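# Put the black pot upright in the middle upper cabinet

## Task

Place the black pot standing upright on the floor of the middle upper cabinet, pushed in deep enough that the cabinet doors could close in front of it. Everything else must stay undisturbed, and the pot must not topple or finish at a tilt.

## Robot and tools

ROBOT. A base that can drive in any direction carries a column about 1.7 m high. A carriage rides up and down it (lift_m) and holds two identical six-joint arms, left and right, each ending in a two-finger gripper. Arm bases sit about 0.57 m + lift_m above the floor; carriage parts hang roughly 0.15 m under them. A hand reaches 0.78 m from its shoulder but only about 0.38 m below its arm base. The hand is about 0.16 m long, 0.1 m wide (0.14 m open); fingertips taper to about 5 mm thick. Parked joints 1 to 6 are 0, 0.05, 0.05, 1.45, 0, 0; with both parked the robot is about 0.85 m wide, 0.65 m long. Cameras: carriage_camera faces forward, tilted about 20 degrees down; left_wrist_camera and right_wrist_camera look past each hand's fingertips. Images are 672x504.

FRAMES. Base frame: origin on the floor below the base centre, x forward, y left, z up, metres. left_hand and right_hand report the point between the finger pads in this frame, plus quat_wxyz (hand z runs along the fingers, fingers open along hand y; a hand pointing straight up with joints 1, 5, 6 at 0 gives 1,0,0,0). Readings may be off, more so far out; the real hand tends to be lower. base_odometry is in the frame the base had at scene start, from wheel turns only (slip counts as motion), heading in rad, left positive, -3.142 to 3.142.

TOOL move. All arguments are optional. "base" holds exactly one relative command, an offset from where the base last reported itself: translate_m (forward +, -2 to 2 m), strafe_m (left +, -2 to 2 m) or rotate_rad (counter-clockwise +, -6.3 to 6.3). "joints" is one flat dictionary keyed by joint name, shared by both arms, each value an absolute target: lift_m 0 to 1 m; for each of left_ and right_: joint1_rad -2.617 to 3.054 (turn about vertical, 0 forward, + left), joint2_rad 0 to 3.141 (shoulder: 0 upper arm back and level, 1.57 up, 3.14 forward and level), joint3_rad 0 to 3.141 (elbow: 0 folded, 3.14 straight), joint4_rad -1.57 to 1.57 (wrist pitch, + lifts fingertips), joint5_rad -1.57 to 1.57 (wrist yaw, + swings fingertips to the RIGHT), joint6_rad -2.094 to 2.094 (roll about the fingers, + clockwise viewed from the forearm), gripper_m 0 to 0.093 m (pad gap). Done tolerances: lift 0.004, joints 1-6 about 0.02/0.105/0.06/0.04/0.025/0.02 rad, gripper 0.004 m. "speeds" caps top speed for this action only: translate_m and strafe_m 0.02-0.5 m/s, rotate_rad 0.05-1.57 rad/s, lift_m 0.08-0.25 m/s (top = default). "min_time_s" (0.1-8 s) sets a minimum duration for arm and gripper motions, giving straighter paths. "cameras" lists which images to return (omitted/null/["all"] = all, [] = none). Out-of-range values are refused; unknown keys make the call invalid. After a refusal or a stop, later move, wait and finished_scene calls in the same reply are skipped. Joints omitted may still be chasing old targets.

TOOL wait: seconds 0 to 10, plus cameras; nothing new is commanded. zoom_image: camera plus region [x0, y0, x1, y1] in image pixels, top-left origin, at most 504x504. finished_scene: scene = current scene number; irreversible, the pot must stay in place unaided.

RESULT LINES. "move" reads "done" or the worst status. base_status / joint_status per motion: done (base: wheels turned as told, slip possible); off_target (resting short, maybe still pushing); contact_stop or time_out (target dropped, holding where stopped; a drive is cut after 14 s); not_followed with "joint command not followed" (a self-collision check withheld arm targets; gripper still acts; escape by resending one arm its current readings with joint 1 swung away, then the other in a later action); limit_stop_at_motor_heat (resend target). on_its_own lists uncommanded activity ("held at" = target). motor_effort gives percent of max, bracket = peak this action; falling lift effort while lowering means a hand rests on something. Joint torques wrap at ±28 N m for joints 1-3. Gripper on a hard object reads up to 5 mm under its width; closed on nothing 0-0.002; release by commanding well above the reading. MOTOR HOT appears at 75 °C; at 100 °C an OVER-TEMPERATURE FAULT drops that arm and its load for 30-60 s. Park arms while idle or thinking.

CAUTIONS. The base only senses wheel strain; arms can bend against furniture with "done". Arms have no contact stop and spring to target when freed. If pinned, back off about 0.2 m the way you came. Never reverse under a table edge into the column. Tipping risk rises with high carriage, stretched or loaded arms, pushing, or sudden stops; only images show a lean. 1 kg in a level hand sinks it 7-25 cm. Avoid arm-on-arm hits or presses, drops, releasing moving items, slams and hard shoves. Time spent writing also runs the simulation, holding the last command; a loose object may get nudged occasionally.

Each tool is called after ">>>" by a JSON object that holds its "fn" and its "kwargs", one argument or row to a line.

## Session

Scene 2 succeeded. Now scene 3.

>>> {"fn": "move", "kwargs": {
  "cameras": ["carriage_camera"]
}}

>>> {"fn": "zoom_image", "kwargs": {
  "camera": "carriage_camera",
  "region": [150, 120, 500, 320]
}}

Scene clock: 0.00 s.
Joint torques (N m): no reading
base_odometry: x=+0.000 y=+0.000 heading=+0.000
base_status: not commanded
joint_positions: lift_m=+0.300 left_joint1_rad=+0.004 left_joint2_rad=+0.038 left_joint3_rad=+0.032 left_joint4_rad=+1.473 left_joint5_rad=+0.016 left_joint6_rad=-0.004 left_gripper_m=+0.09396 right_joint1_rad=-0.013 right_joint2_rad=+0.032 right_joint3_rad=+0.046 right_joint4_rad=+1.480 right_joint5_rad=-0.045 right_joint6_rad=-0.037 right_gripper_m=+0.09396
joint_status: not commanded
motor_effort: lift_m=+23 drive_wheels=-2
left_hand: x=+0.2496 y=+0.3008 z=+1.3008 quat_wxyz=(+0.999, +0.008, +0.052, +0.000) (m; base frame)
right_hand: x=+0.2418 y=-0.2960 z=+1.3045 quat_wxyz=(+0.999, -0.023, +0.038, -0.024) (m; base frame)
pictures: carriage_camera

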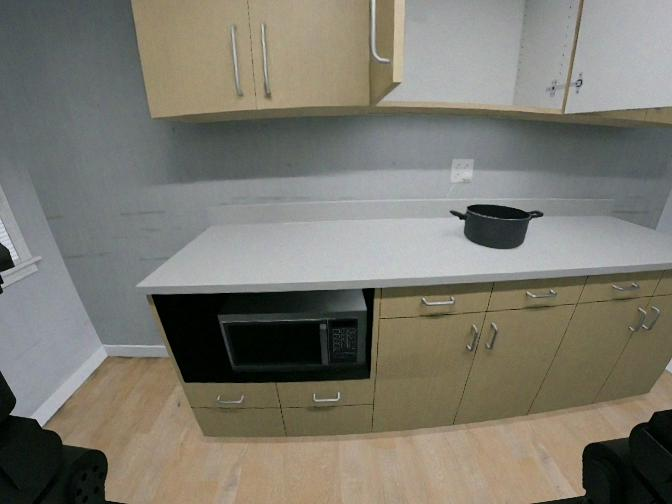

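Scaled by 1.440 from the camera's 672x504 image, which has a finer 960x720 frame.

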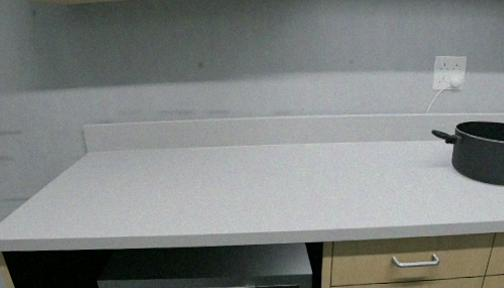

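>>> {"fn": "zoom_image", "kwargs": {
  "camera": "carriage_camera",
  "region": [430, 180, 570, 270]
}}

>>> {"fn": "zoom_image", "kwargs": {
  "camera": "carriage_camera",
  "region": [350, 60, 672, 140]
}}

Scaled by 3.600 from the camera's 672x504 image, which has a finer 960x720 frame.

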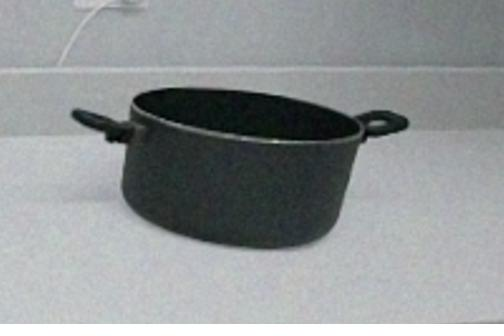

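Scaled by 1.565 from the camera's 672x504 image, which has a finer 960x720 frame.

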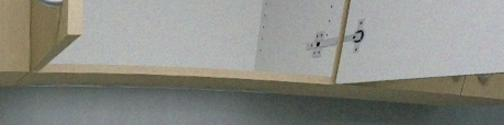

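>>> {"fn": "move", "kwargs": {
  "base": {"rotate_rad": 0.05},
  "joints": {"lift_m": 0.37, "left_joint1_rad": -0.34, "left_joint2_rad": 2.346, "left_joint3_rad": 1.097, "left_joint4_rad": 1.28, "left_joint5_rad": -0.34, "left_joint6_rad": -1.26, "right_joint1_rad": 0.34, "right_joint2_rad": 2.346, "right_joint3_rad": 1.097, "right_joint4_rad": 1.28, "right_joint5_rad": 0.34, "right_joint6_rad": 1.26},
  "min_time_s": 2.2,
  "cameras": []
}}

>>> {"fn": "move", "kwargs": {
  "base": {"strafe_m": -0.65},
  "speeds": {"strafe_m": 0.4},
  "cameras": ["carriage_camera", "left_wrist_camera", "right_wrist_camera"]
}}

Scene clock: 9.10 s.
Joint torques (N m): left_arm=[-0.54 -13.67 6.37 2.4 -0.1 -0.04] | right_arm=[0.2 -12.3 5.96 2.03 0.21 0.08]
move: done
base_odometry: x=+0.000 y=+0.000 heading=+0.049
base_status: done
joint_positions: lift_m=+0.370 left_joint1_rad=-0.335 left_joint2_rad=+2.349 left_joint3_rad=+1.075 left_joint4_rad=+1.270 left_joint5_rad=-0.325 left_joint6_rad=-1.248 left_gripper_m=+0.09398 right_joint1_rad=+0.336 right_joint2_rad=+2.349 right_joint3_rad=+1.072 right_joint4_rad=+1.269 right_joint5_rad=+0.325 right_joint6_rad=+1.245 right_gripper_m=+0.09396
joint_status: all done
motor_effort: lift_m=+23(29) drive_wheels=-7(11)
left_hand: x=+0.7803 y=+0.1674 z=+1.0283 quat_wxyz=(+0.571, -0.411, +0.577, -0.415) (m; base frame)
right_hand: x=+0.7795 y=-0.1672 z=+1.0266 quat_wxyz=(+0.571, +0.410, +0.580, +0.413) (m; base frame)
pictures: none
No camera images: "cameras" was empty.

Scene clock: 12.60 s.
Joint torques (N m): left_arm=[-0.09 -13.59 6.32 2.39 -0.08 -0.02] | right_arm=[0.36 -12.36 5.98 2.04 0.12 0.06]
move: done
base_odometry: x=+0.032 y=-0.649 heading=+0.049
base_status: done
joint_positions: lift_m=+0.370 left_joint1_rad=-0.340 left_joint2_rad=+2.349 left_joint3_rad=+1.075 left_joint4_rad=+1.270 left_joint5_rad=-0.329 left_joint6_rad=-1.250 left_gripper_m=+0.09398 right_joint1_rad=+0.335 right_joint2_rad=+2.349 right_joint3_rad=+1.072 right_joint4_rad=+1.269 right_joint5_rad=+0.328 right_joint6_rad=+1.247 right_gripper_m=+0.09396
joint_status: not commanded
motor_effort: lift_m=+23(23) drive_wheels=-4(8)
left_hand: x=+0.7797 y=+0.1654 z=+1.0283 quat_wxyz=(+0.570, -0.411, +0.577, -0.416) (m; base frame)
right_hand: x=+0.7795 y=-0.1680 z=+1.0266 quat_wxyz=(+0.571, +0.411, +0.578, +0.412) (m; base frame)
pictures: carriage_camera, left_wrist_camera, right_wrist_camera

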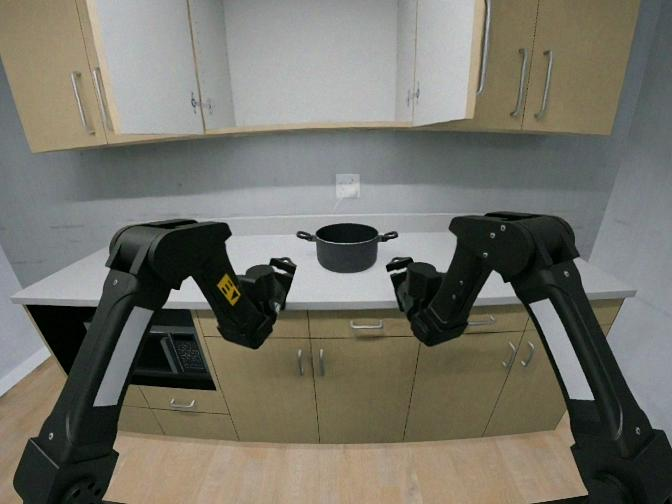

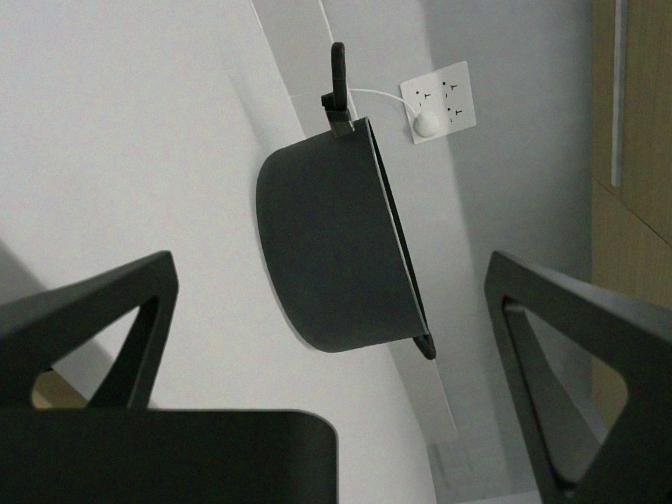

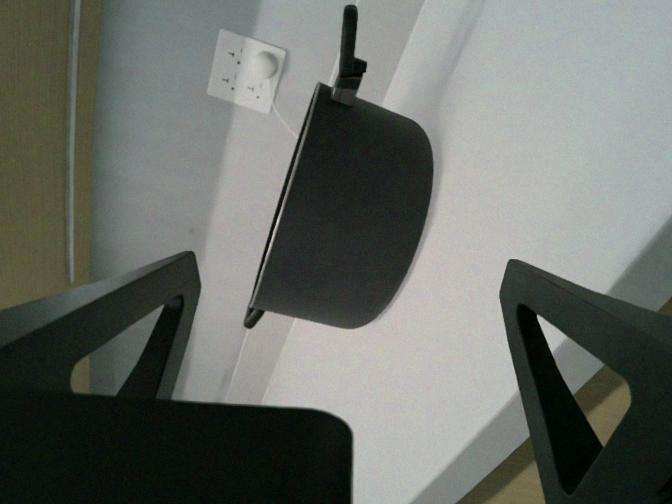

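>>> {"fn": "move", "kwargs": {
  "base": {"translate_m": 0.17},
  "joints": {"right_joint1_rad": 0.305},
  "speeds": {"translate_m": 0.2},
  "cameras": ["left_wrist_camera", "right_wrist_camera"]
}}

Scene clock: 16.40 s.
Joint torques (N m): left_arm=[-0.08 -13.61 6.32 2.4 -0.08 0] | right_arm=[-0.24 -12.31 5.96 2.03 0.12 0.07]
move: done
base_odometry: x=+0.202 y=-0.641 heading=+0.049
base_status: done
joint_positions: lift_m=+0.370 left_joint1_rad=-0.339 left_joint2_rad=+2.349 left_joint3_rad=+1.075 left_joint4_rad=+1.270 left_joint5_rad=-0.329 left_joint6_rad=-1.250 left_gripper_m=+0.09398 right_joint1_rad=+0.306 right_joint2_rad=+2.349 right_joint3_rad=+1.072 right_joint4_rad=+1.269 right_joint5_rad=+0.329 right_joint6_rad=+1.247 right_gripper_m=+0.09396
joint_status: all done
motor_effort: lift_m=+23(23) drive_wheels=-5(12)
left_hand: x=+0.7797 y=+0.1657 z=+1.0283 quat_wxyz=(+0.571, -0.411, +0.577, -0.416) (m; base frame)
right_hand: x=+0.7833 y=-0.1848 z=+1.0266 quat_wxyz=(+0.577, +0.420, +0.572, +0.404) (m; base frame)
pictures: left_wrist_camera, right_wrist_camera

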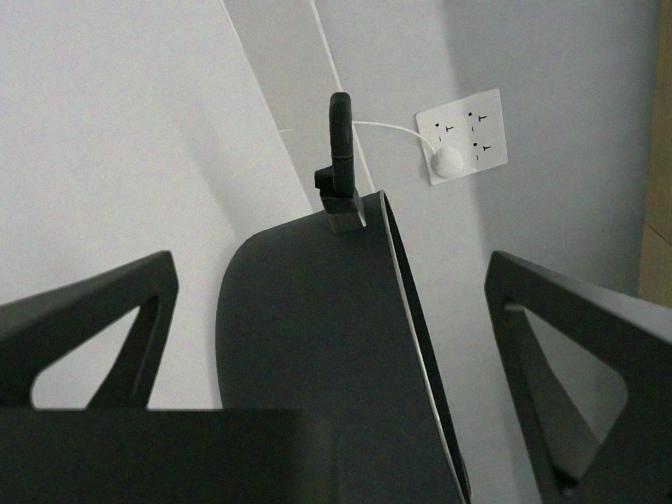

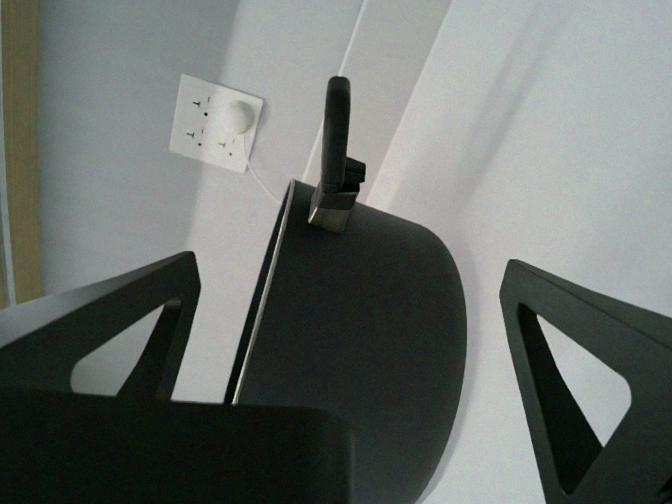

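>>> {"fn": "move", "kwargs": {
  "base": {"translate_m": 0.112},
  "joints": {"lift_m": 0.375, "right_joint1_rad": 0.282},
  "speeds": {"translate_m": 0.11},
  "cameras": ["left_wrist_camera", "right_wrist_camera"]
}}

Scene clock: 19.20 s.
Joint torques (N m): left_arm=[-0.05 -14.01 6.02 2.41 -0.07 -0.01] | right_arm=[-0.39 -12.63 5.79 2 0.13 0.05]
move: done
base_odometry: x=+0.313 y=-0.636 heading=+0.048
base_status: done
joint_positions: lift_m=+0.375 left_joint1_rad=-0.341 left_joint2_rad=+2.352 left_joint3_rad=+1.079 left_joint4_rad=+1.270 left_joint5_rad=-0.329 left_joint6_rad=-1.250 left_gripper_m=+0.09398 right_joint1_rad=+0.285 right_joint2_rad=+2.352 right_joint3_rad=+1.075 right_joint4_rad=+1.270 right_joint5_rad=+0.329 right_joint6_rad=+1.247 right_gripper_m=+0.09396
joint_status: all done
motor_effort: lift_m=+24(28) drive_wheels=-5(9)
left_hand: x=+0.7803 y=+0.1649 z=+1.0330 quat_wxyz=(+0.571, -0.411, +0.576, -0.416) (m; base frame)
right_hand: x=+0.7862 y=-0.1960 z=+1.0314 quat_wxyz=(+0.582, +0.426, +0.567, +0.398) (m; base frame)
pictures: left_wrist_camera, right_wrist_camera

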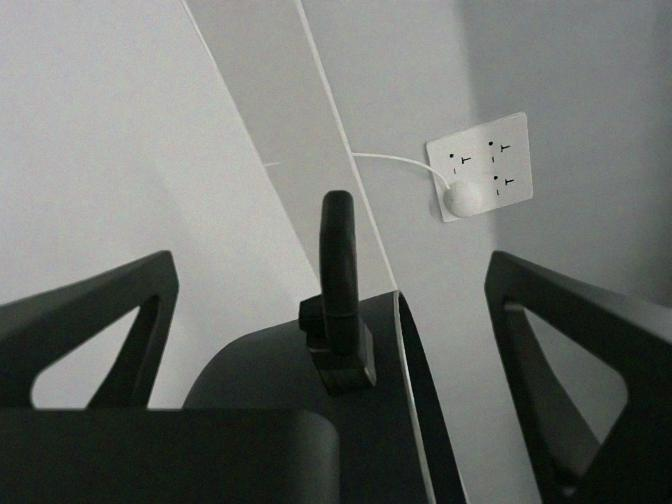

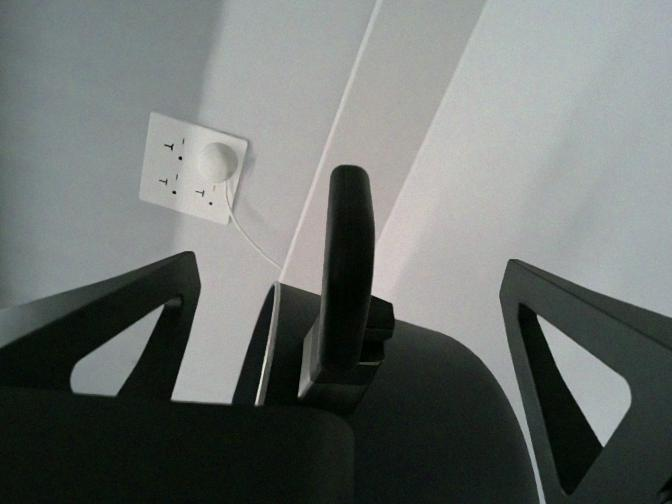

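>>> {"fn": "move", "kwargs": {
  "joints": {"left_gripper_m": 0.004, "right_gripper_m": 0.004},
  "min_time_s": 1.5,
  "cameras": ["left_wrist_camera", "right_wrist_camera"]
}}

Scene clock: 21.57 s.
Joint torques (N m): left_arm=[-0.12 -13.97 5.96 2.32 -0.07 0] | right_arm=[-0.39 -12.7 5.7 1.93 0.12 -0.47]
move: off_target
base_odometry: x=+0.313 y=-0.636 heading=+0.048
base_status: not commanded
joint_positions: lift_m=+0.375 left_joint1_rad=-0.341 left_joint2_rad=+2.352 left_joint3_rad=+1.079 left_joint4_rad=+1.276 left_joint5_rad=-0.330 left_joint6_rad=-1.251 left_gripper_m=+0.00414 right_joint1_rad=+0.285 right_joint2_rad=+2.352 right_joint3_rad=+1.076 right_joint4_rad=+1.276 right_joint5_rad=+0.329 right_joint6_rad=+1.295 right_gripper_m=+0.01056
joint_status: right_gripper_m off_target (ended at +0.01058, target +0.00400); the others done
motor_effort: lift_m=+24(24) drive_wheels=-5(7)
left_hand: x=+0.7803 y=+0.1650 z=+1.0344 quat_wxyz=(+0.572, -0.411, +0.574, -0.418) (m; base frame)
right_hand: x=+0.7864 y=-0.1960 z=+1.0331 quat_wxyz=(+0.573, +0.439, +0.554, +0.414) (m; base frame)
pictures: left_wrist_camera, right_wrist_camera

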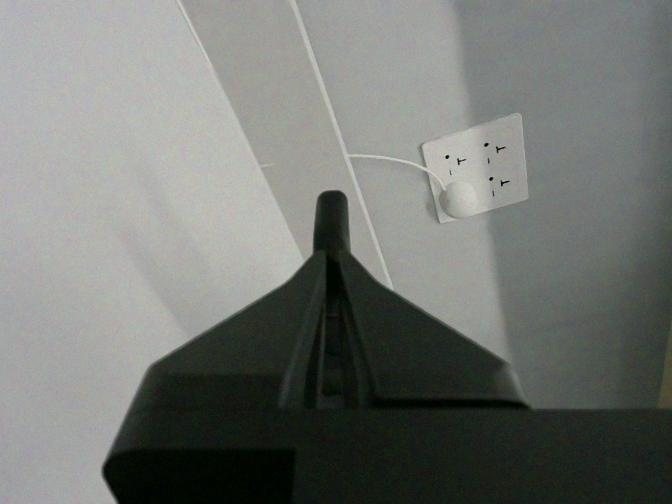

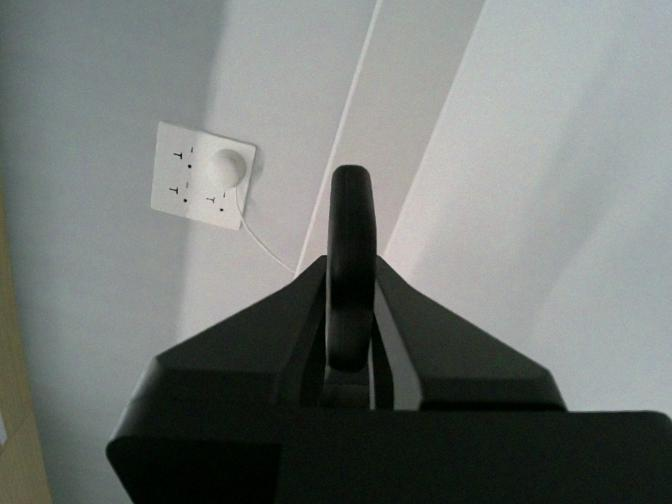

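>>> {"fn": "move", "kwargs": {
  "joints": {"left_gripper_m": 0.07, "right_gripper_m": 0.07},
  "min_time_s": 0.7,
  "cameras": []
}}

>>> {"fn": "move", "kwargs": {
  "base": {"translate_m": 0.014},
  "speeds": {"translate_m": 0.05},
  "cameras": []
}}

>>> {"fn": "move", "kwargs": {
  "joints": {"left_gripper_m": 0.004, "right_gripper_m": 0.004},
  "min_time_s": 1.2,
  "cameras": ["left_wrist_camera", "right_wrist_camera"]
}}

Scene clock: 24.63 s.
Joint torques (N m): left_arm=[-0.03 -13.98 5.96 2.32 -0.05 0] | right_arm=[-0.39 -12.72 5.74 1.94 0.1 -0.24]
move: done
base_odometry: x=+0.313 y=-0.636 heading=+0.048
base_status: not commanded
joint_positions: lift_m=+0.375 left_joint1_rad=-0.341 left_joint2_rad=+2.352 left_joint3_rad=+1.079 left_joint4_rad=+1.276 left_joint5_rad=-0.331 left_joint6_rad=-1.251 left_gripper_m=+0.06987 right_joint1_rad=+0.285 right_joint2_rad=+2.352 right_joint3_rad=+1.076 right_joint4_rad=+1.276 right_joint5_rad=+0.329 right_joint6_rad=+1.275 right_gripper_m=+0.06991
joint_status: all done
motor_effort: lift_m=+24(24) drive_wheels=-5(6)
left_hand: x=+0.7803 y=+0.1651 z=+1.0344 quat_wxyz=(+0.572, -0.411, +0.574, -0.418) (m; base frame)
right_hand: x=+0.7864 y=-0.1960 z=+1.0331 quat_wxyz=(+0.577, +0.433, +0.559, +0.408) (m; base frame)
pictures: none
No camera images: "cameras" was empty.

Scene clock: 25.40 s.
Joint torques (N m): left_arm=[-0.02 -13.97 5.98 2.33 -0.04 0.01] | right_arm=[-0.36 -12.64 5.67 1.96 0.11 -0.28]
move: done
base_odometry: x=+0.327 y=-0.636 heading=+0.048
base_status: done
joint_positions: lift_m=+0.375 left_joint1_rad=-0.341 left_joint2_rad=+2.352 left_joint3_rad=+1.079 left_joint4_rad=+1.276 left_joint5_rad=-0.331 left_joint6_rad=-1.251 left_gripper_m=+0.06987 right_joint1_rad=+0.285 right_joint2_rad=+2.352 right_joint3_rad=+1.076 right_joint4_rad=+1.275 right_joint5_rad=+0.329 right_joint6_rad=+1.275 right_gripper_m=+0.06991
joint_status: not commanded
motor_effort: lift_m=+24(24) drive_wheels=-4(9)
left_hand: x=+0.7803 y=+0.1651 z=+1.0344 quat_wxyz=(+0.572, -0.411, +0.574, -0.418) (m; base frame)
right_hand: x=+0.7864 y=-0.1960 z=+1.0329 quat_wxyz=(+0.577, +0.433, +0.559, +0.408) (m; base frame)
pictures: none
No camera images: "cameras" was empty.

Scene clock: 26.90 s.
Joint torques (N m): left_arm=[-0.06 -13.98 5.96 2.31 -0.06 0.11] | right_arm=[-0.35 -12.71 5.67 1.96 0.08 -0.54]
move: off_target
base_odometry: x=+0.327 y=-0.636 heading=+0.048
base_status: not commanded
joint_positions: lift_m=+0.375 left_joint1_rad=-0.341 left_joint2_rad=+2.352 left_joint3_rad=+1.079 left_joint4_rad=+1.276 left_joint5_rad=-0.331 left_joint6_rad=-1.260 left_gripper_m=+0.01022 right_joint1_rad=+0.285 right_joint2_rad=+2.352 right_joint3_rad=+1.076 right_joint4_rad=+1.275 right_joint5_rad=+0.331 right_joint6_rad=+1.300 right_gripper_m=+0.00931
joint_status: left_gripper_m off_target (ended at +0.01025, target +0.00400); right_gripper_m off_target (ended at +0.00933, target +0.00400)
motor_effort: lift_m=+24(24) drive_wheels=-5(5)
left_hand: x=+0.7803 y=+0.1651 z=+1.0344 quat_wxyz=(+0.570, -0.413, +0.572, -0.421) (m; base frame)
right_hand: x=+0.7864 y=-0.1963 z=+1.0328 quat_wxyz=(+0.572, +0.441, +0.553, +0.415) (m; base frame)
pictures: left_wrist_camera, right_wrist_camera

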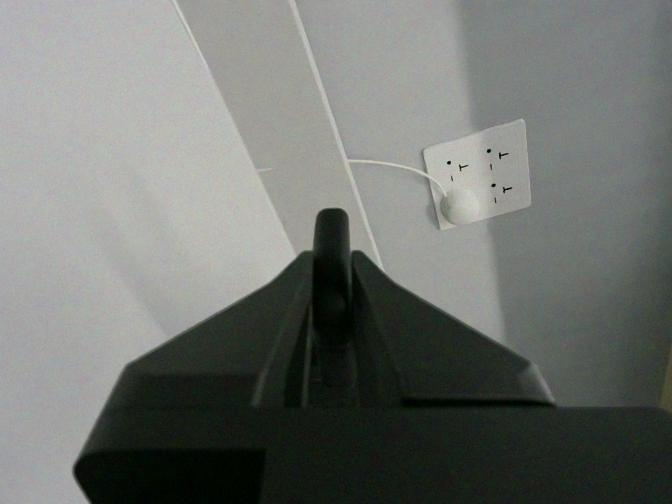

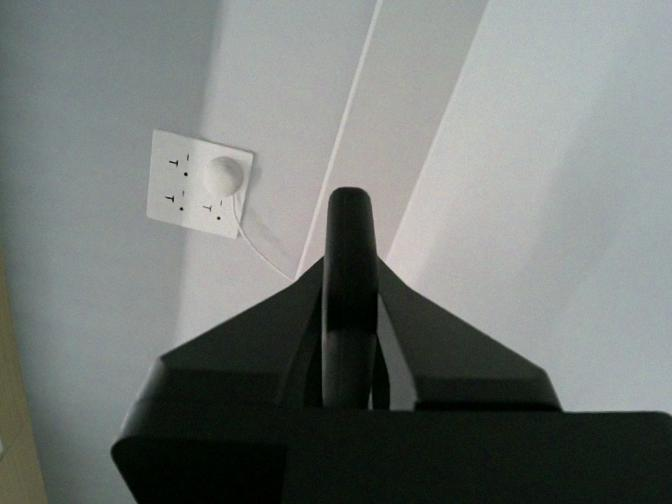

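>>> {"fn": "move", "kwargs": {
  "joints": {"lift_m": 0.52, "left_joint4_rad": 1.425, "right_joint4_rad": 1.425},
  "speeds": {"lift_m": 0.1},
  "min_time_s": 1.4,
  "cameras": ["carriage_camera"]
}}

Scene clock: 29.40 s.
Joint torques (N m): left_arm=[-0.05 -18.18 6.26 4.48 -0.08 0.31] | right_arm=[-0.38 -20.21 5.23 3.39 0.11 -0.79]
move: off_target
base_odometry: x=+0.327 y=-0.636 heading=+0.048
base_status: not commanded
joint_positions: lift_m=+0.519 left_joint1_rad=-0.341 left_joint2_rad=+2.392 left_joint3_rad=+1.074 left_joint4_rad=+1.230 left_joint5_rad=-0.331 left_joint6_rad=-1.279 left_gripper_m=+0.01022 right_joint1_rad=+0.285 right_joint2_rad=+2.425 right_joint3_rad=+1.077 right_joint4_rad=+1.291 right_joint5_rad=+0.333 right_joint6_rad=+1.323 right_gripper_m=+0.00929
joint_status: left_joint4_rad off_target (ended at +1.230, target +1.425); right_joint4_rad off_target (ended at +1.291, target +1.425); the others done
motor_effort: lift_m=+29(31) drive_wheels=+1(6)
left_hand: x=+0.7770 y=+0.1663 z=+1.1434 quat_wxyz=(+0.547, -0.428, +0.599, -0.398) (m; base frame)
right_hand: x=+0.7834 y=-0.1975 z=+1.1413 quat_wxyz=(+0.557, +0.454, +0.566, +0.404) (m; base frame)
pictures: carriage_camera

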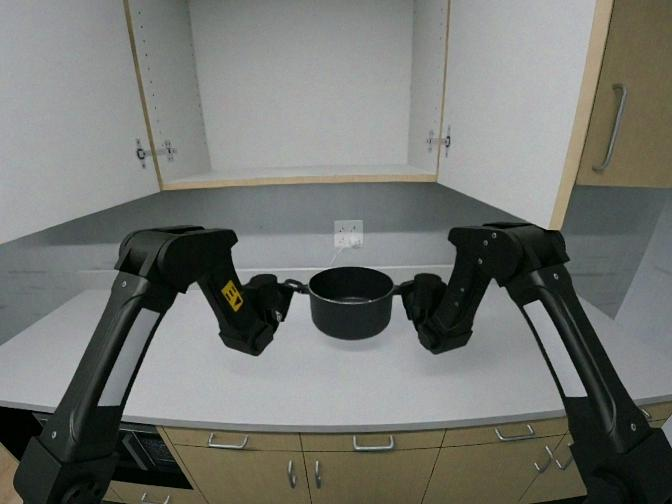

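>>> {"fn": "move", "kwargs": {
  "base": {"translate_m": -0.15},
  "speeds": {"translate_m": 0.13},
  "cameras": ["carriage_camera", "left_wrist_camera", "right_wrist_camera"]
}}

Scene clock: 34.63 s.
Joint torques (N m): left_arm=[-0.03 -18.14 6.27 4.47 -0.09 0.32] | right_arm=[-0.4 -20.29 5.35 3.42 0.11 -0.78]
move: done
base_odometry: x=+0.178 y=-0.643 heading=+0.047
base_status: done
joint_positions: lift_m=+0.519 left_joint1_rad=-0.341 left_joint2_rad=+2.392 left_joint3_rad=+1.074 left_joint4_rad=+1.230 left_joint5_rad=-0.331 left_joint6_rad=-1.279 left_gripper_m=+0.01022 right_joint1_rad=+0.285 right_joint2_rad=+2.425 right_joint3_rad=+1.077 right_joint4_rad=+1.287 right_joint5_rad=+0.333 right_joint6_rad=+1.321 right_gripper_m=+0.00929
joint_status: not commanded
motor_effort: lift_m=+27(29) drive_wheels=-5(13)
left_hand: x=+0.7770 y=+0.1663 z=+1.1438 quat_wxyz=(+0.547, -0.428, +0.599, -0.399) (m; base frame)
right_hand: x=+0.7834 y=-0.1975 z=+1.1406 quat_wxyz=(+0.556, +0.454, +0.568, +0.403) (m; base frame)
pictures: carriage_camera, left_wrist_camera, right_wrist_camera

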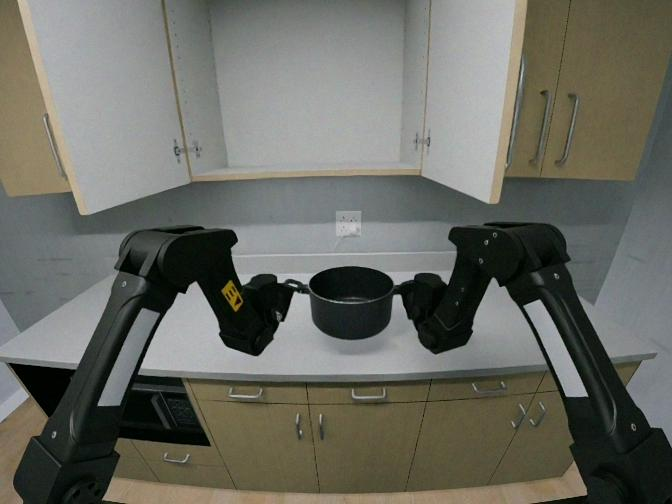

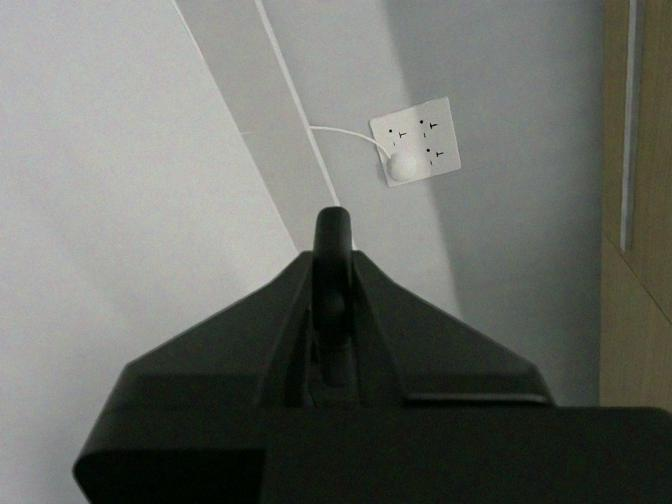

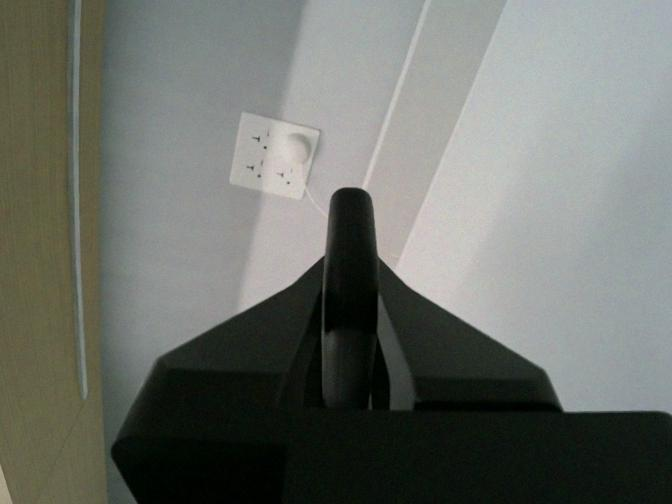

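>>> {"fn": "move", "kwargs": {
  "base": {"strafe_m": 0.112},
  "joints": {"left_joint4_rad": 1.465},
  "speeds": {"strafe_m": 0.1},
  "min_time_s": 1.0,
  "cameras": []
}}

>>> {"fn": "move", "kwargs": {
  "joints": {"lift_m": 0.98},
  "speeds": {"lift_m": 0.14},
  "cameras": ["carriage_camera"]
}}

Scene clock: 39.27 s.
Joint torques (N m): left_arm=[0.03 -18.1 6.24 4.82 -0.07 0.32] | right_arm=[-0.38 -20.21 5.19 3.37 0.1 -0.78]
move: off_target
base_odometry: x=+0.172 y=-0.531 heading=+0.048
base_status: done
joint_positions: lift_m=+0.519 left_joint1_rad=-0.341 left_joint2_rad=+2.392 left_joint3_rad=+1.074 left_joint4_rad=+1.239 left_joint5_rad=-0.331 left_joint6_rad=-1.279 left_gripper_m=+0.01022 right_joint1_rad=+0.285 right_joint2_rad=+2.425 right_joint3_rad=+1.077 right_joint4_rad=+1.290 right_joint5_rad=+0.335 right_joint6_rad=+1.321 right_gripper_m=+0.00928
joint_status: left_joint4_rad off_target (ended at +1.239, target +1.465)
motor_effort: lift_m=+27(27) drive_wheels=-4(8)
left_hand: x=+0.7771 y=+0.1660 z=+1.1460 quat_wxyz=(+0.549, -0.427, +0.596, -0.401) (m; base frame)
right_hand: x=+0.7835 y=-0.1982 z=+1.1412 quat_wxyz=(+0.557, +0.455, +0.566, +0.403) (m; base frame)
pictures: none
No camera images: "cameras" was empty.

Scene clock: 43.00 s.
Joint torques (N m): left_arm=[0.05 -19.37 6.52 4.46 -0.08 0.32] | right_arm=[-0.27 -19.67 5.26 3.4 0.07 -0.71]
move: done
base_odometry: x=+0.172 y=-0.531 heading=+0.048
base_status: not commanded
joint_positions: lift_m=+0.980 left_joint1_rad=-0.341 left_joint2_rad=+2.405 left_joint3_rad=+1.070 left_joint4_rad=+1.272 left_joint5_rad=-0.331 left_joint6_rad=-1.279 left_gripper_m=+0.01022 right_joint1_rad=+0.285 right_joint2_rad=+2.420 right_joint3_rad=+1.077 right_joint4_rad=+1.290 right_joint5_rad=+0.335 right_joint6_rad=+1.316 right_gripper_m=+0.00927
joint_status: all done
motor_effort: lift_m=+24(30) drive_wheels=-3(5)
left_hand: x=+0.7760 y=+0.1664 z=+1.6057 quat_wxyz=(+0.553, -0.426, +0.590, -0.406) (m; base frame)
right_hand: x=+0.7838 y=-0.1981 z=+1.6040 quat_wxyz=(+0.559, +0.453, +0.566, +0.403) (m; base frame)
pictures: carriage_camera

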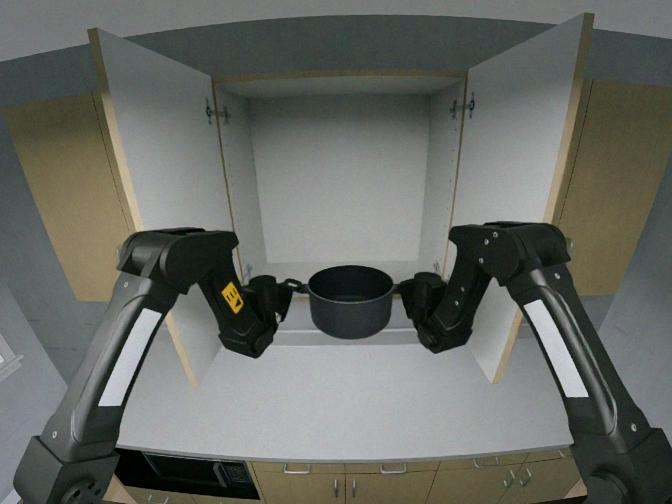

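>>> {"fn": "move", "kwargs": {
  "base": {"translate_m": 0.278},
  "speeds": {"translate_m": 0.11},
  "cameras": ["carriage_camera"]
}}

Scene clock: 47.97 s.
Joint torques (N m): left_arm=[0.1 -19.36 6.57 4.48 -0.04 0.32] | right_arm=[-0.47 -19.74 5.26 3.39 0.09 -0.72]
move: done
base_odometry: x=+0.450 y=-0.517 heading=+0.048
base_status: done
joint_positions: lift_m=+0.980 left_joint1_rad=-0.341 left_joint2_rad=+2.405 left_joint3_rad=+1.070 left_joint4_rad=+1.271 left_joint5_rad=-0.333 left_joint6_rad=-1.279 left_gripper_m=+0.01022 right_joint1_rad=+0.285 right_joint2_rad=+2.420 right_joint3_rad=+1.077 right_joint4_rad=+1.289 right_joint5_rad=+0.335 right_joint6_rad=+1.316 right_gripper_m=+0.00927
joint_status: not commanded
motor_effort: lift_m=+24(24) drive_wheels=-6(11)
left_hand: x=+0.7759 y=+0.1668 z=+1.6054 quat_wxyz=(+0.553, -0.426, +0.590, -0.405) (m; base frame)
right_hand: x=+0.7838 y=-0.1981 z=+1.6039 quat_wxyz=(+0.559, +0.453, +0.566, +0.403) (m; base frame)
pictures: carriage_camera

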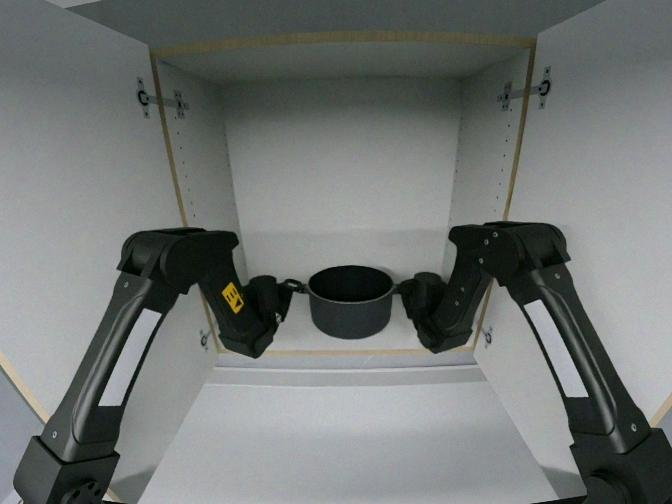

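>>> {"fn": "move", "kwargs": {
  "joints": {"lift_m": 0.925},
  "speeds": {"lift_m": 0.08},
  "cameras": ["carriage_camera"]
}}

Scene clock: 49.67 s.
Joint torques (N m): left_arm=[0.03 -19.36 6.63 4.21 -0.02 0.32] | right_arm=[-0.28 -19.62 5.27 3.16 0.07 -0.69]
move: done
base_odometry: x=+0.450 y=-0.517 heading=+0.048
base_status: not commanded
joint_positions: lift_m=+0.925 left_joint1_rad=-0.341 left_joint2_rad=+2.405 left_joint3_rad=+1.070 left_joint4_rad=+1.294 left_joint5_rad=-0.333 left_joint6_rad=-1.279 left_gripper_m=+0.01022 right_joint1_rad=+0.285 right_joint2_rad=+2.419 right_joint3_rad=+1.077 right_joint4_rad=+1.309 right_joint5_rad=+0.335 right_joint6_rad=+1.313 right_gripper_m=+0.00925
joint_status: all done
motor_effort: lift_m=+22(23) drive_wheels=-5(6)
left_hand: x=+0.7762 y=+0.1667 z=+1.5561 quat_wxyz=(+0.558, -0.424, +0.583, -0.412) (m; base frame)
right_hand: x=+0.7840 y=-0.1981 z=+1.5545 quat_wxyz=(+0.564, +0.450, +0.560, +0.408) (m; base frame)
pictures: carriage_camera

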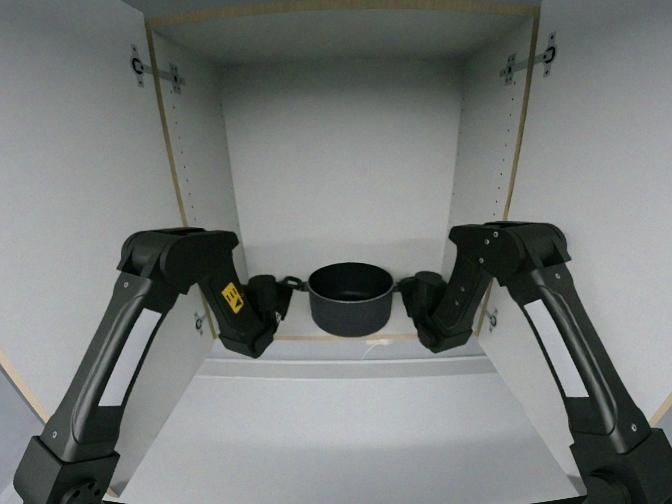

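>>> {"fn": "move", "kwargs": {
  "joints": {"lift_m": 0.905},
  "speeds": {"lift_m": 0.08},
  "cameras": []
}}

>>> {"fn": "move", "kwargs": {
  "joints": {"left_joint1_rad": -0.285, "left_joint2_rad": 2.549, "left_joint3_rad": 1.577, "left_joint4_rad": 1.117, "left_joint5_rad": -0.285, "right_joint1_rad": 0.235, "right_joint2_rad": 2.553, "right_joint3_rad": 1.588, "right_joint4_rad": 1.111, "right_joint5_rad": 0.285},
  "min_time_s": 3,
  "cameras": ["carriage_camera", "left_wrist_camera", "right_wrist_camera"]
}}

Scene clock: 53.40 s.
Joint torques (N m): left_arm=[0.03 -19.38 6.54 3.45 -0.03 0.26] | right_arm=[-0.34 -18.43 5.39 2.74 0.06 -0.55]
move: done
base_odometry: x=+0.450 y=-0.517 heading=+0.048
base_status: not commanded
joint_positions: lift_m=+0.905 left_joint1_rad=-0.341 left_joint2_rad=+2.405 left_joint3_rad=+1.070 left_joint4_rad=+1.359 left_joint5_rad=-0.334 left_joint6_rad=-1.274 left_gripper_m=+0.01022 right_joint1_rad=+0.285 right_joint2_rad=+2.408 right_joint3_rad=+1.077 right_joint4_rad=+1.348 right_joint5_rad=+0.335 right_joint6_rad=+1.301 right_gripper_m=+0.00925
joint_status: all done
on_its_own: left_joint4_rad moved +0.065 toward your old target +1.465
motor_effort: lift_m=+21(22) drive_wheels=+1(6)
left_hand: x=+0.7763 y=+0.1667 z=+1.5516 quat_wxyz=(+0.571, -0.416, +0.562, -0.430) (m; base frame)
right_hand: x=+0.7846 y=-0.1979 z=+1.5499 quat_wxyz=(+0.577, +0.440, +0.546, +0.419) (m; base frame)
pictures: none
No camera images: "cameras" was empty.

Scene clock: 56.70 s.
Joint torques (N m): left_arm=[0.21 -18.18 9.59 3.18 0.18 0.27] | right_arm=[-0.32 -16.94 8.84 2.65 -0.06 -0.53]
move: off_target
base_odometry: x=+0.450 y=-0.517 heading=+0.048
base_status: not commanded
joint_positions: lift_m=+0.905 left_joint1_rad=-0.288 left_joint2_rad=+2.570 left_joint3_rad=+1.531 left_joint4_rad=+1.038 left_joint5_rad=-0.301 left_joint6_rad=-1.274 left_gripper_m=+0.01022 right_joint1_rad=+0.238 right_joint2_rad=+2.576 right_joint3_rad=+1.536 right_joint4_rad=+1.044 right_joint5_rad=+0.291 right_joint6_rad=+1.301 right_gripper_m=+0.00923
joint_status: left_joint4_rad off_target (ended at +1.038, target +1.117); right_joint4_rad off_target (ended at +1.044, target +1.111); the others done
motor_effort: lift_m=+21(21) drive_wheels=+1(6)
left_hand: x=+0.8663 y=+0.1658 z=+1.5549 quat_wxyz=(+0.571, -0.424, +0.566, -0.417) (m; base frame)
right_hand: x=+0.8731 y=-0.1963 z=+1.5547 quat_wxyz=(+0.575, +0.442, +0.550, +0.414) (m; base frame)
pictures: carriage_camera, left_wrist_camera, right_wrist_camera

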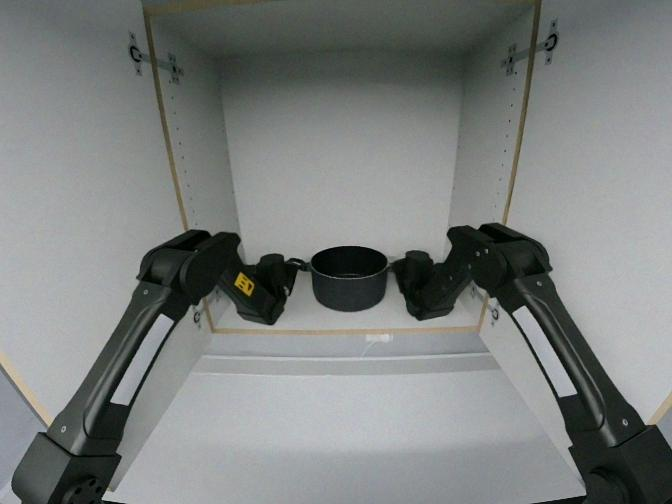

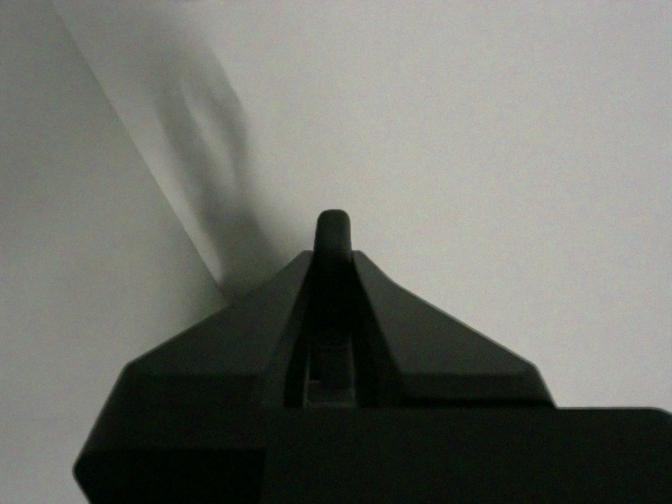

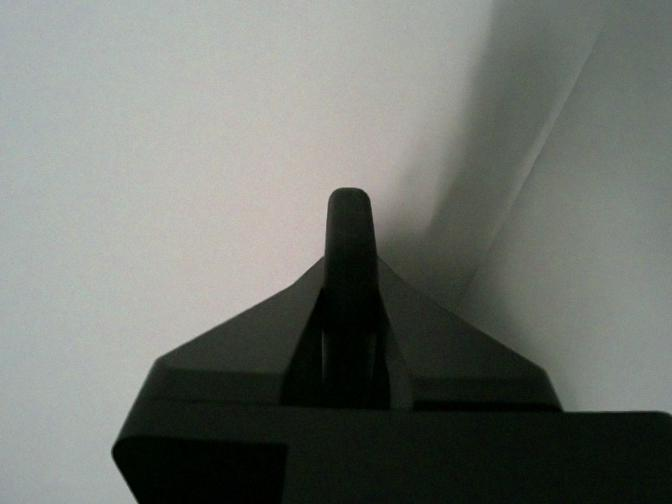

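>>> {"fn": "zoom_image", "kwargs": {
  "camera": "carriage_camera",
  "region": [240, 220, 460, 350]
}}

Scaled by 2.291 from the camera's 672x504 image, which has a finer 960x720 frame.

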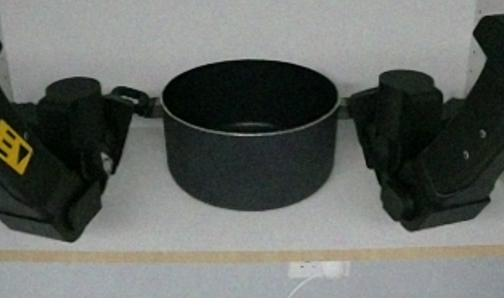

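>>> {"fn": "move", "kwargs": {
  "joints": {"lift_m": 0.872},
  "speeds": {"lift_m": 0.08},
  "cameras": ["carriage_camera"]
}}

Scene clock: 59.13 s.
Joint torques (N m): left_arm=[-0.05 -18.25 7.01 2.3 0.21 0.26] | right_arm=[-0.24 -16.85 6.64 1.81 -0.09 -0.27]
move: done
base_odometry: x=+0.450 y=-0.517 heading=+0.048
base_status: not commanded
joint_positions: lift_m=+0.872 left_joint1_rad=-0.286 left_joint2_rad=+2.570 left_joint3_rad=+1.560 left_joint4_rad=+1.112 left_joint5_rad=-0.301 left_joint6_rad=-1.274 left_gripper_m=+0.01021 right_joint1_rad=+0.237 right_joint2_rad=+2.574 right_joint3_rad=+1.566 right_joint4_rad=+1.116 right_joint5_rad=+0.289 right_joint6_rad=+1.275 right_gripper_m=+0.00923
joint_status: all done
on_its_own: left_joint4_rad moved +0.074 to your old target +1.117; right_joint4_rad moved +0.071 to your old target +1.111
motor_effort: lift_m=+20(20) drive_wheels=+2(5)
left_hand: x=+0.8703 y=+0.1664 z=+1.5514 quat_wxyz=(+0.592, -0.412, +0.531, -0.444) (m; base frame)
right_hand: x=+0.8772 y=-0.1961 z=+1.5521 quat_wxyz=(+0.602, +0.421, +0.521, +0.435) (m; base frame)
pictures: carriage_camera

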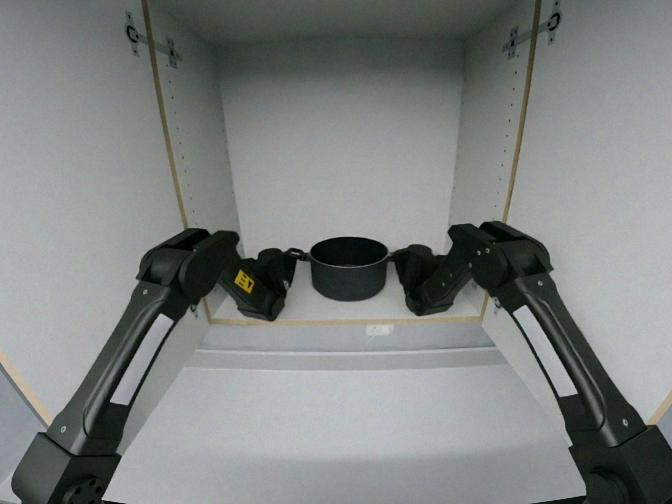

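>>> {"fn": "move", "kwargs": {
  "joints": {"left_gripper_m": 0.08, "right_gripper_m": 0.08},
  "min_time_s": 1.2,
  "cameras": ["left_wrist_camera", "right_wrist_camera", "carriage_camera"]
}}

Scene clock: 61.50 s.
Joint torques (N m): left_arm=[-0.05 -18.29 6.95 2.3 0.18 0.22] | right_arm=[-0.21 -16.81 6.78 1.9 -0.1 -0.26]
move: done
base_odometry: x=+0.450 y=-0.517 heading=+0.048
base_status: not commanded
joint_positions: lift_m=+0.872 left_joint1_rad=-0.286 left_joint2_rad=+2.570 left_joint3_rad=+1.560 left_joint4_rad=+1.112 left_joint5_rad=-0.299 left_joint6_rad=-1.270 left_gripper_m=+0.07989 right_joint1_rad=+0.236 right_joint2_rad=+2.574 right_joint3_rad=+1.566 right_joint4_rad=+1.108 right_joint5_rad=+0.291 right_joint6_rad=+1.275 right_gripper_m=+0.07992
joint_status: all done
motor_effort: lift_m=+20(20) drive_wheels=+1(3)
left_hand: x=+0.8703 y=+0.1660 z=+1.5513 quat_wxyz=(+0.593, -0.411, +0.532, -0.444) (m; base frame)
right_hand: x=+0.8774 y=-0.1965 z=+1.5504 quat_wxyz=(+0.601, +0.423, +0.523, +0.432) (m; base frame)
pictures: carriage_camera, left_wrist_camera, right_wrist_camera

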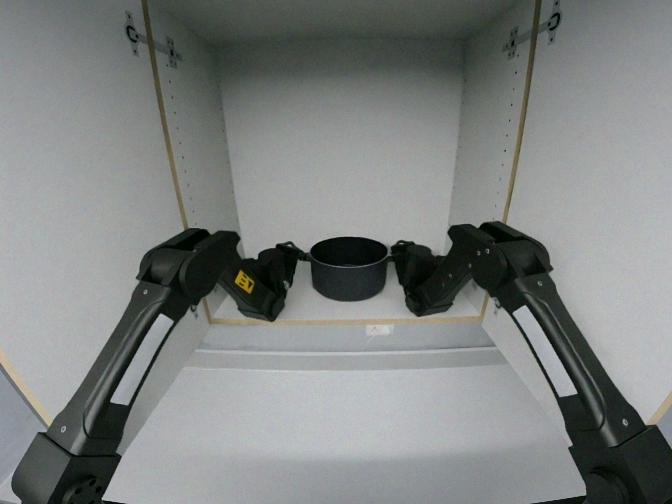

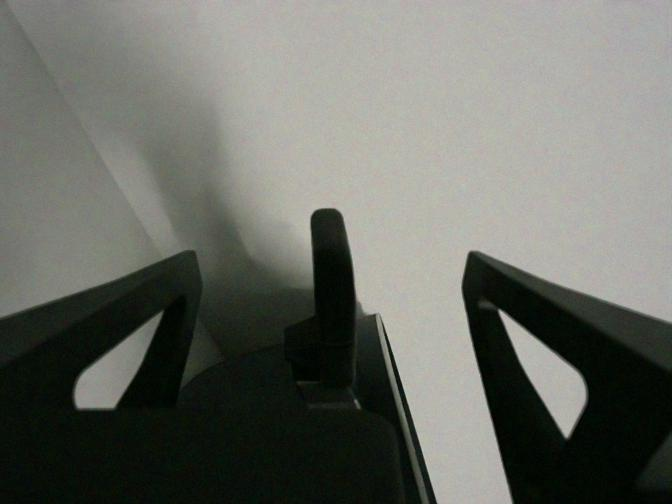

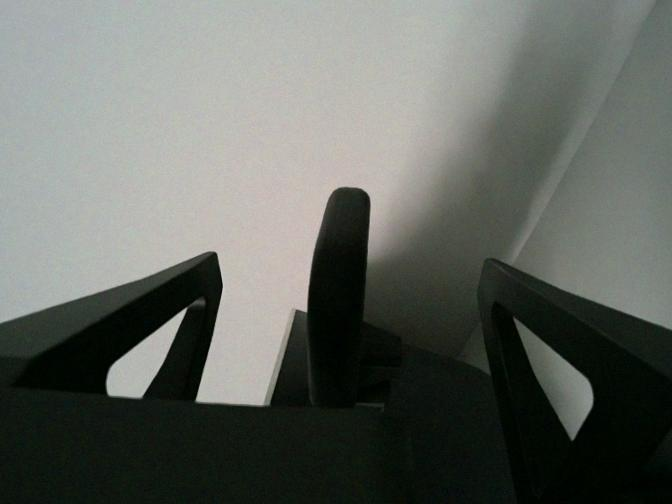

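>>> {"fn": "move", "kwargs": {
  "base": {"translate_m": -0.14},
  "speeds": {"translate_m": 0.15},
  "cameras": ["left_wrist_camera", "right_wrist_camera"]
}}

>>> {"fn": "move", "kwargs": {
  "base": {"translate_m": -0.35},
  "speeds": {"translate_m": 0.25},
  "cameras": ["carriage_camera"]
}}

>>> {"fn": "zoom_image", "kwargs": {
  "camera": "carriage_camera",
  "region": [250, 180, 430, 270]
}}

Scene clock: 63.93 s.
Joint torques (N m): left_arm=[-0.1 -18.25 7.02 2.33 0.18 0.23] | right_arm=[-0.24 -16.81 6.74 1.98 -0.09 -0.25]
move: done
base_odometry: x=+0.310 y=-0.524 heading=+0.048
base_status: done
joint_positions: lift_m=+0.872 left_joint1_rad=-0.285 left_joint2_rad=+2.570 left_joint3_rad=+1.560 left_joint4_rad=+1.111 left_joint5_rad=-0.298 left_joint6_rad=-1.270 left_gripper_m=+0.07989 right_joint1_rad=+0.237 right_joint2_rad=+2.574 right_joint3_rad=+1.566 right_joint4_rad=+1.104 right_joint5_rad=+0.291 right_joint6_rad=+1.275 right_gripper_m=+0.07992
joint_status: not commanded
motor_effort: lift_m=+20(20) drive_wheels=-6(11)
left_hand: x=+0.8704 y=+0.1663 z=+1.5512 quat_wxyz=(+0.593, -0.411, +0.532, -0.444) (m; base frame)
right_hand: x=+0.8775 y=-0.1962 z=+1.5493 quat_wxyz=(+0.600, +0.423, +0.525, +0.431) (m; base frame)
pictures: left_wrist_camera, right_wrist_camera

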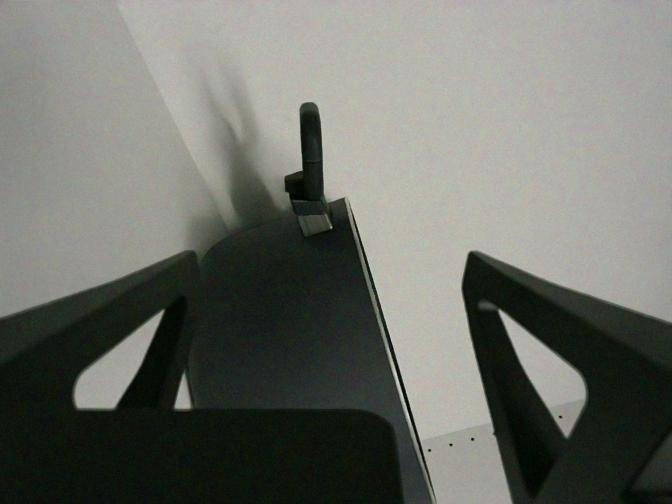

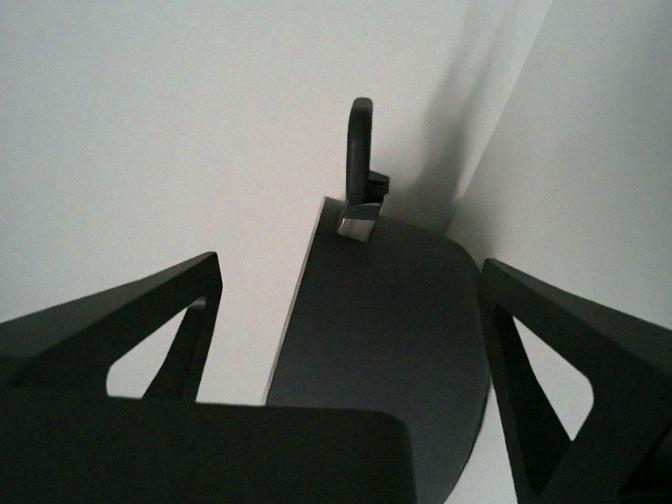

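Scene clock: 66.63 s.
Joint torques (N m): left_arm=[-0.14 -18.18 6.9 2.29 0.17 0.23] | right_arm=[-0.16 -17.05 6.74 1.96 -0.09 -0.26]
move: done
base_odometry: x=-0.039 y=-0.541 heading=+0.048
base_status: done
joint_positions: lift_m=+0.872 left_joint1_rad=-0.285 left_joint2_rad=+2.570 left_joint3_rad=+1.560 left_joint4_rad=+1.111 left_joint5_rad=-0.297 left_joint6_rad=-1.270 left_gripper_m=+0.07989 right_joint1_rad=+0.236 right_joint2_rad=+2.574 right_joint3_rad=+1.566 right_joint4_rad=+1.103 right_joint5_rad=+0.291 right_joint6_rad=+1.275 right_gripper_m=+0.07992
joint_status: not commanded
motor_effort: lift_m=+20(20) drive_wheels=-3(8)
left_hand: x=+0.8704 y=+0.1662 z=+1.5512 quat_wxyz=(+0.592, -0.411, +0.532, -0.444) (m; base frame)
right_hand: x=+0.8776 y=-0.1967 z=+1.5492 quat_wxyz=(+0.600, +0.423, +0.525, +0.431) (m; base frame)
pictures: carriage_camera

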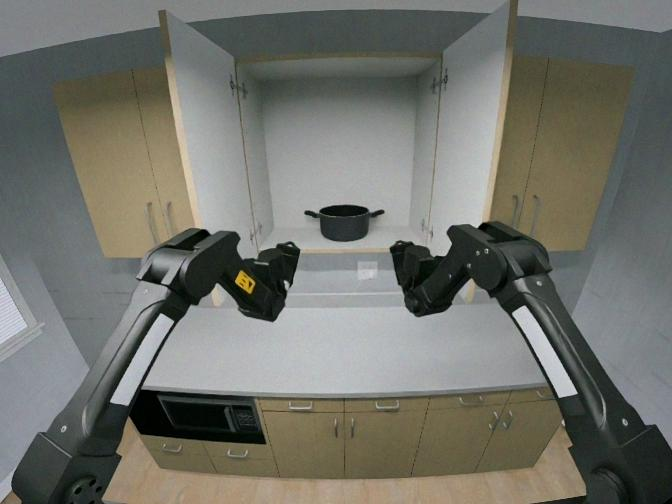

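Scaled by 2.800 from the camera's 672x504 image, which has a finer 960x720 frame.

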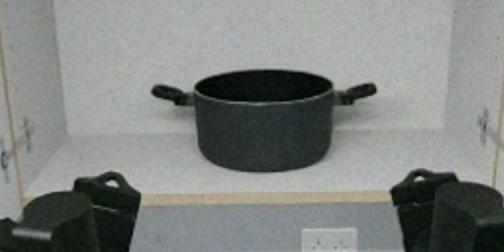

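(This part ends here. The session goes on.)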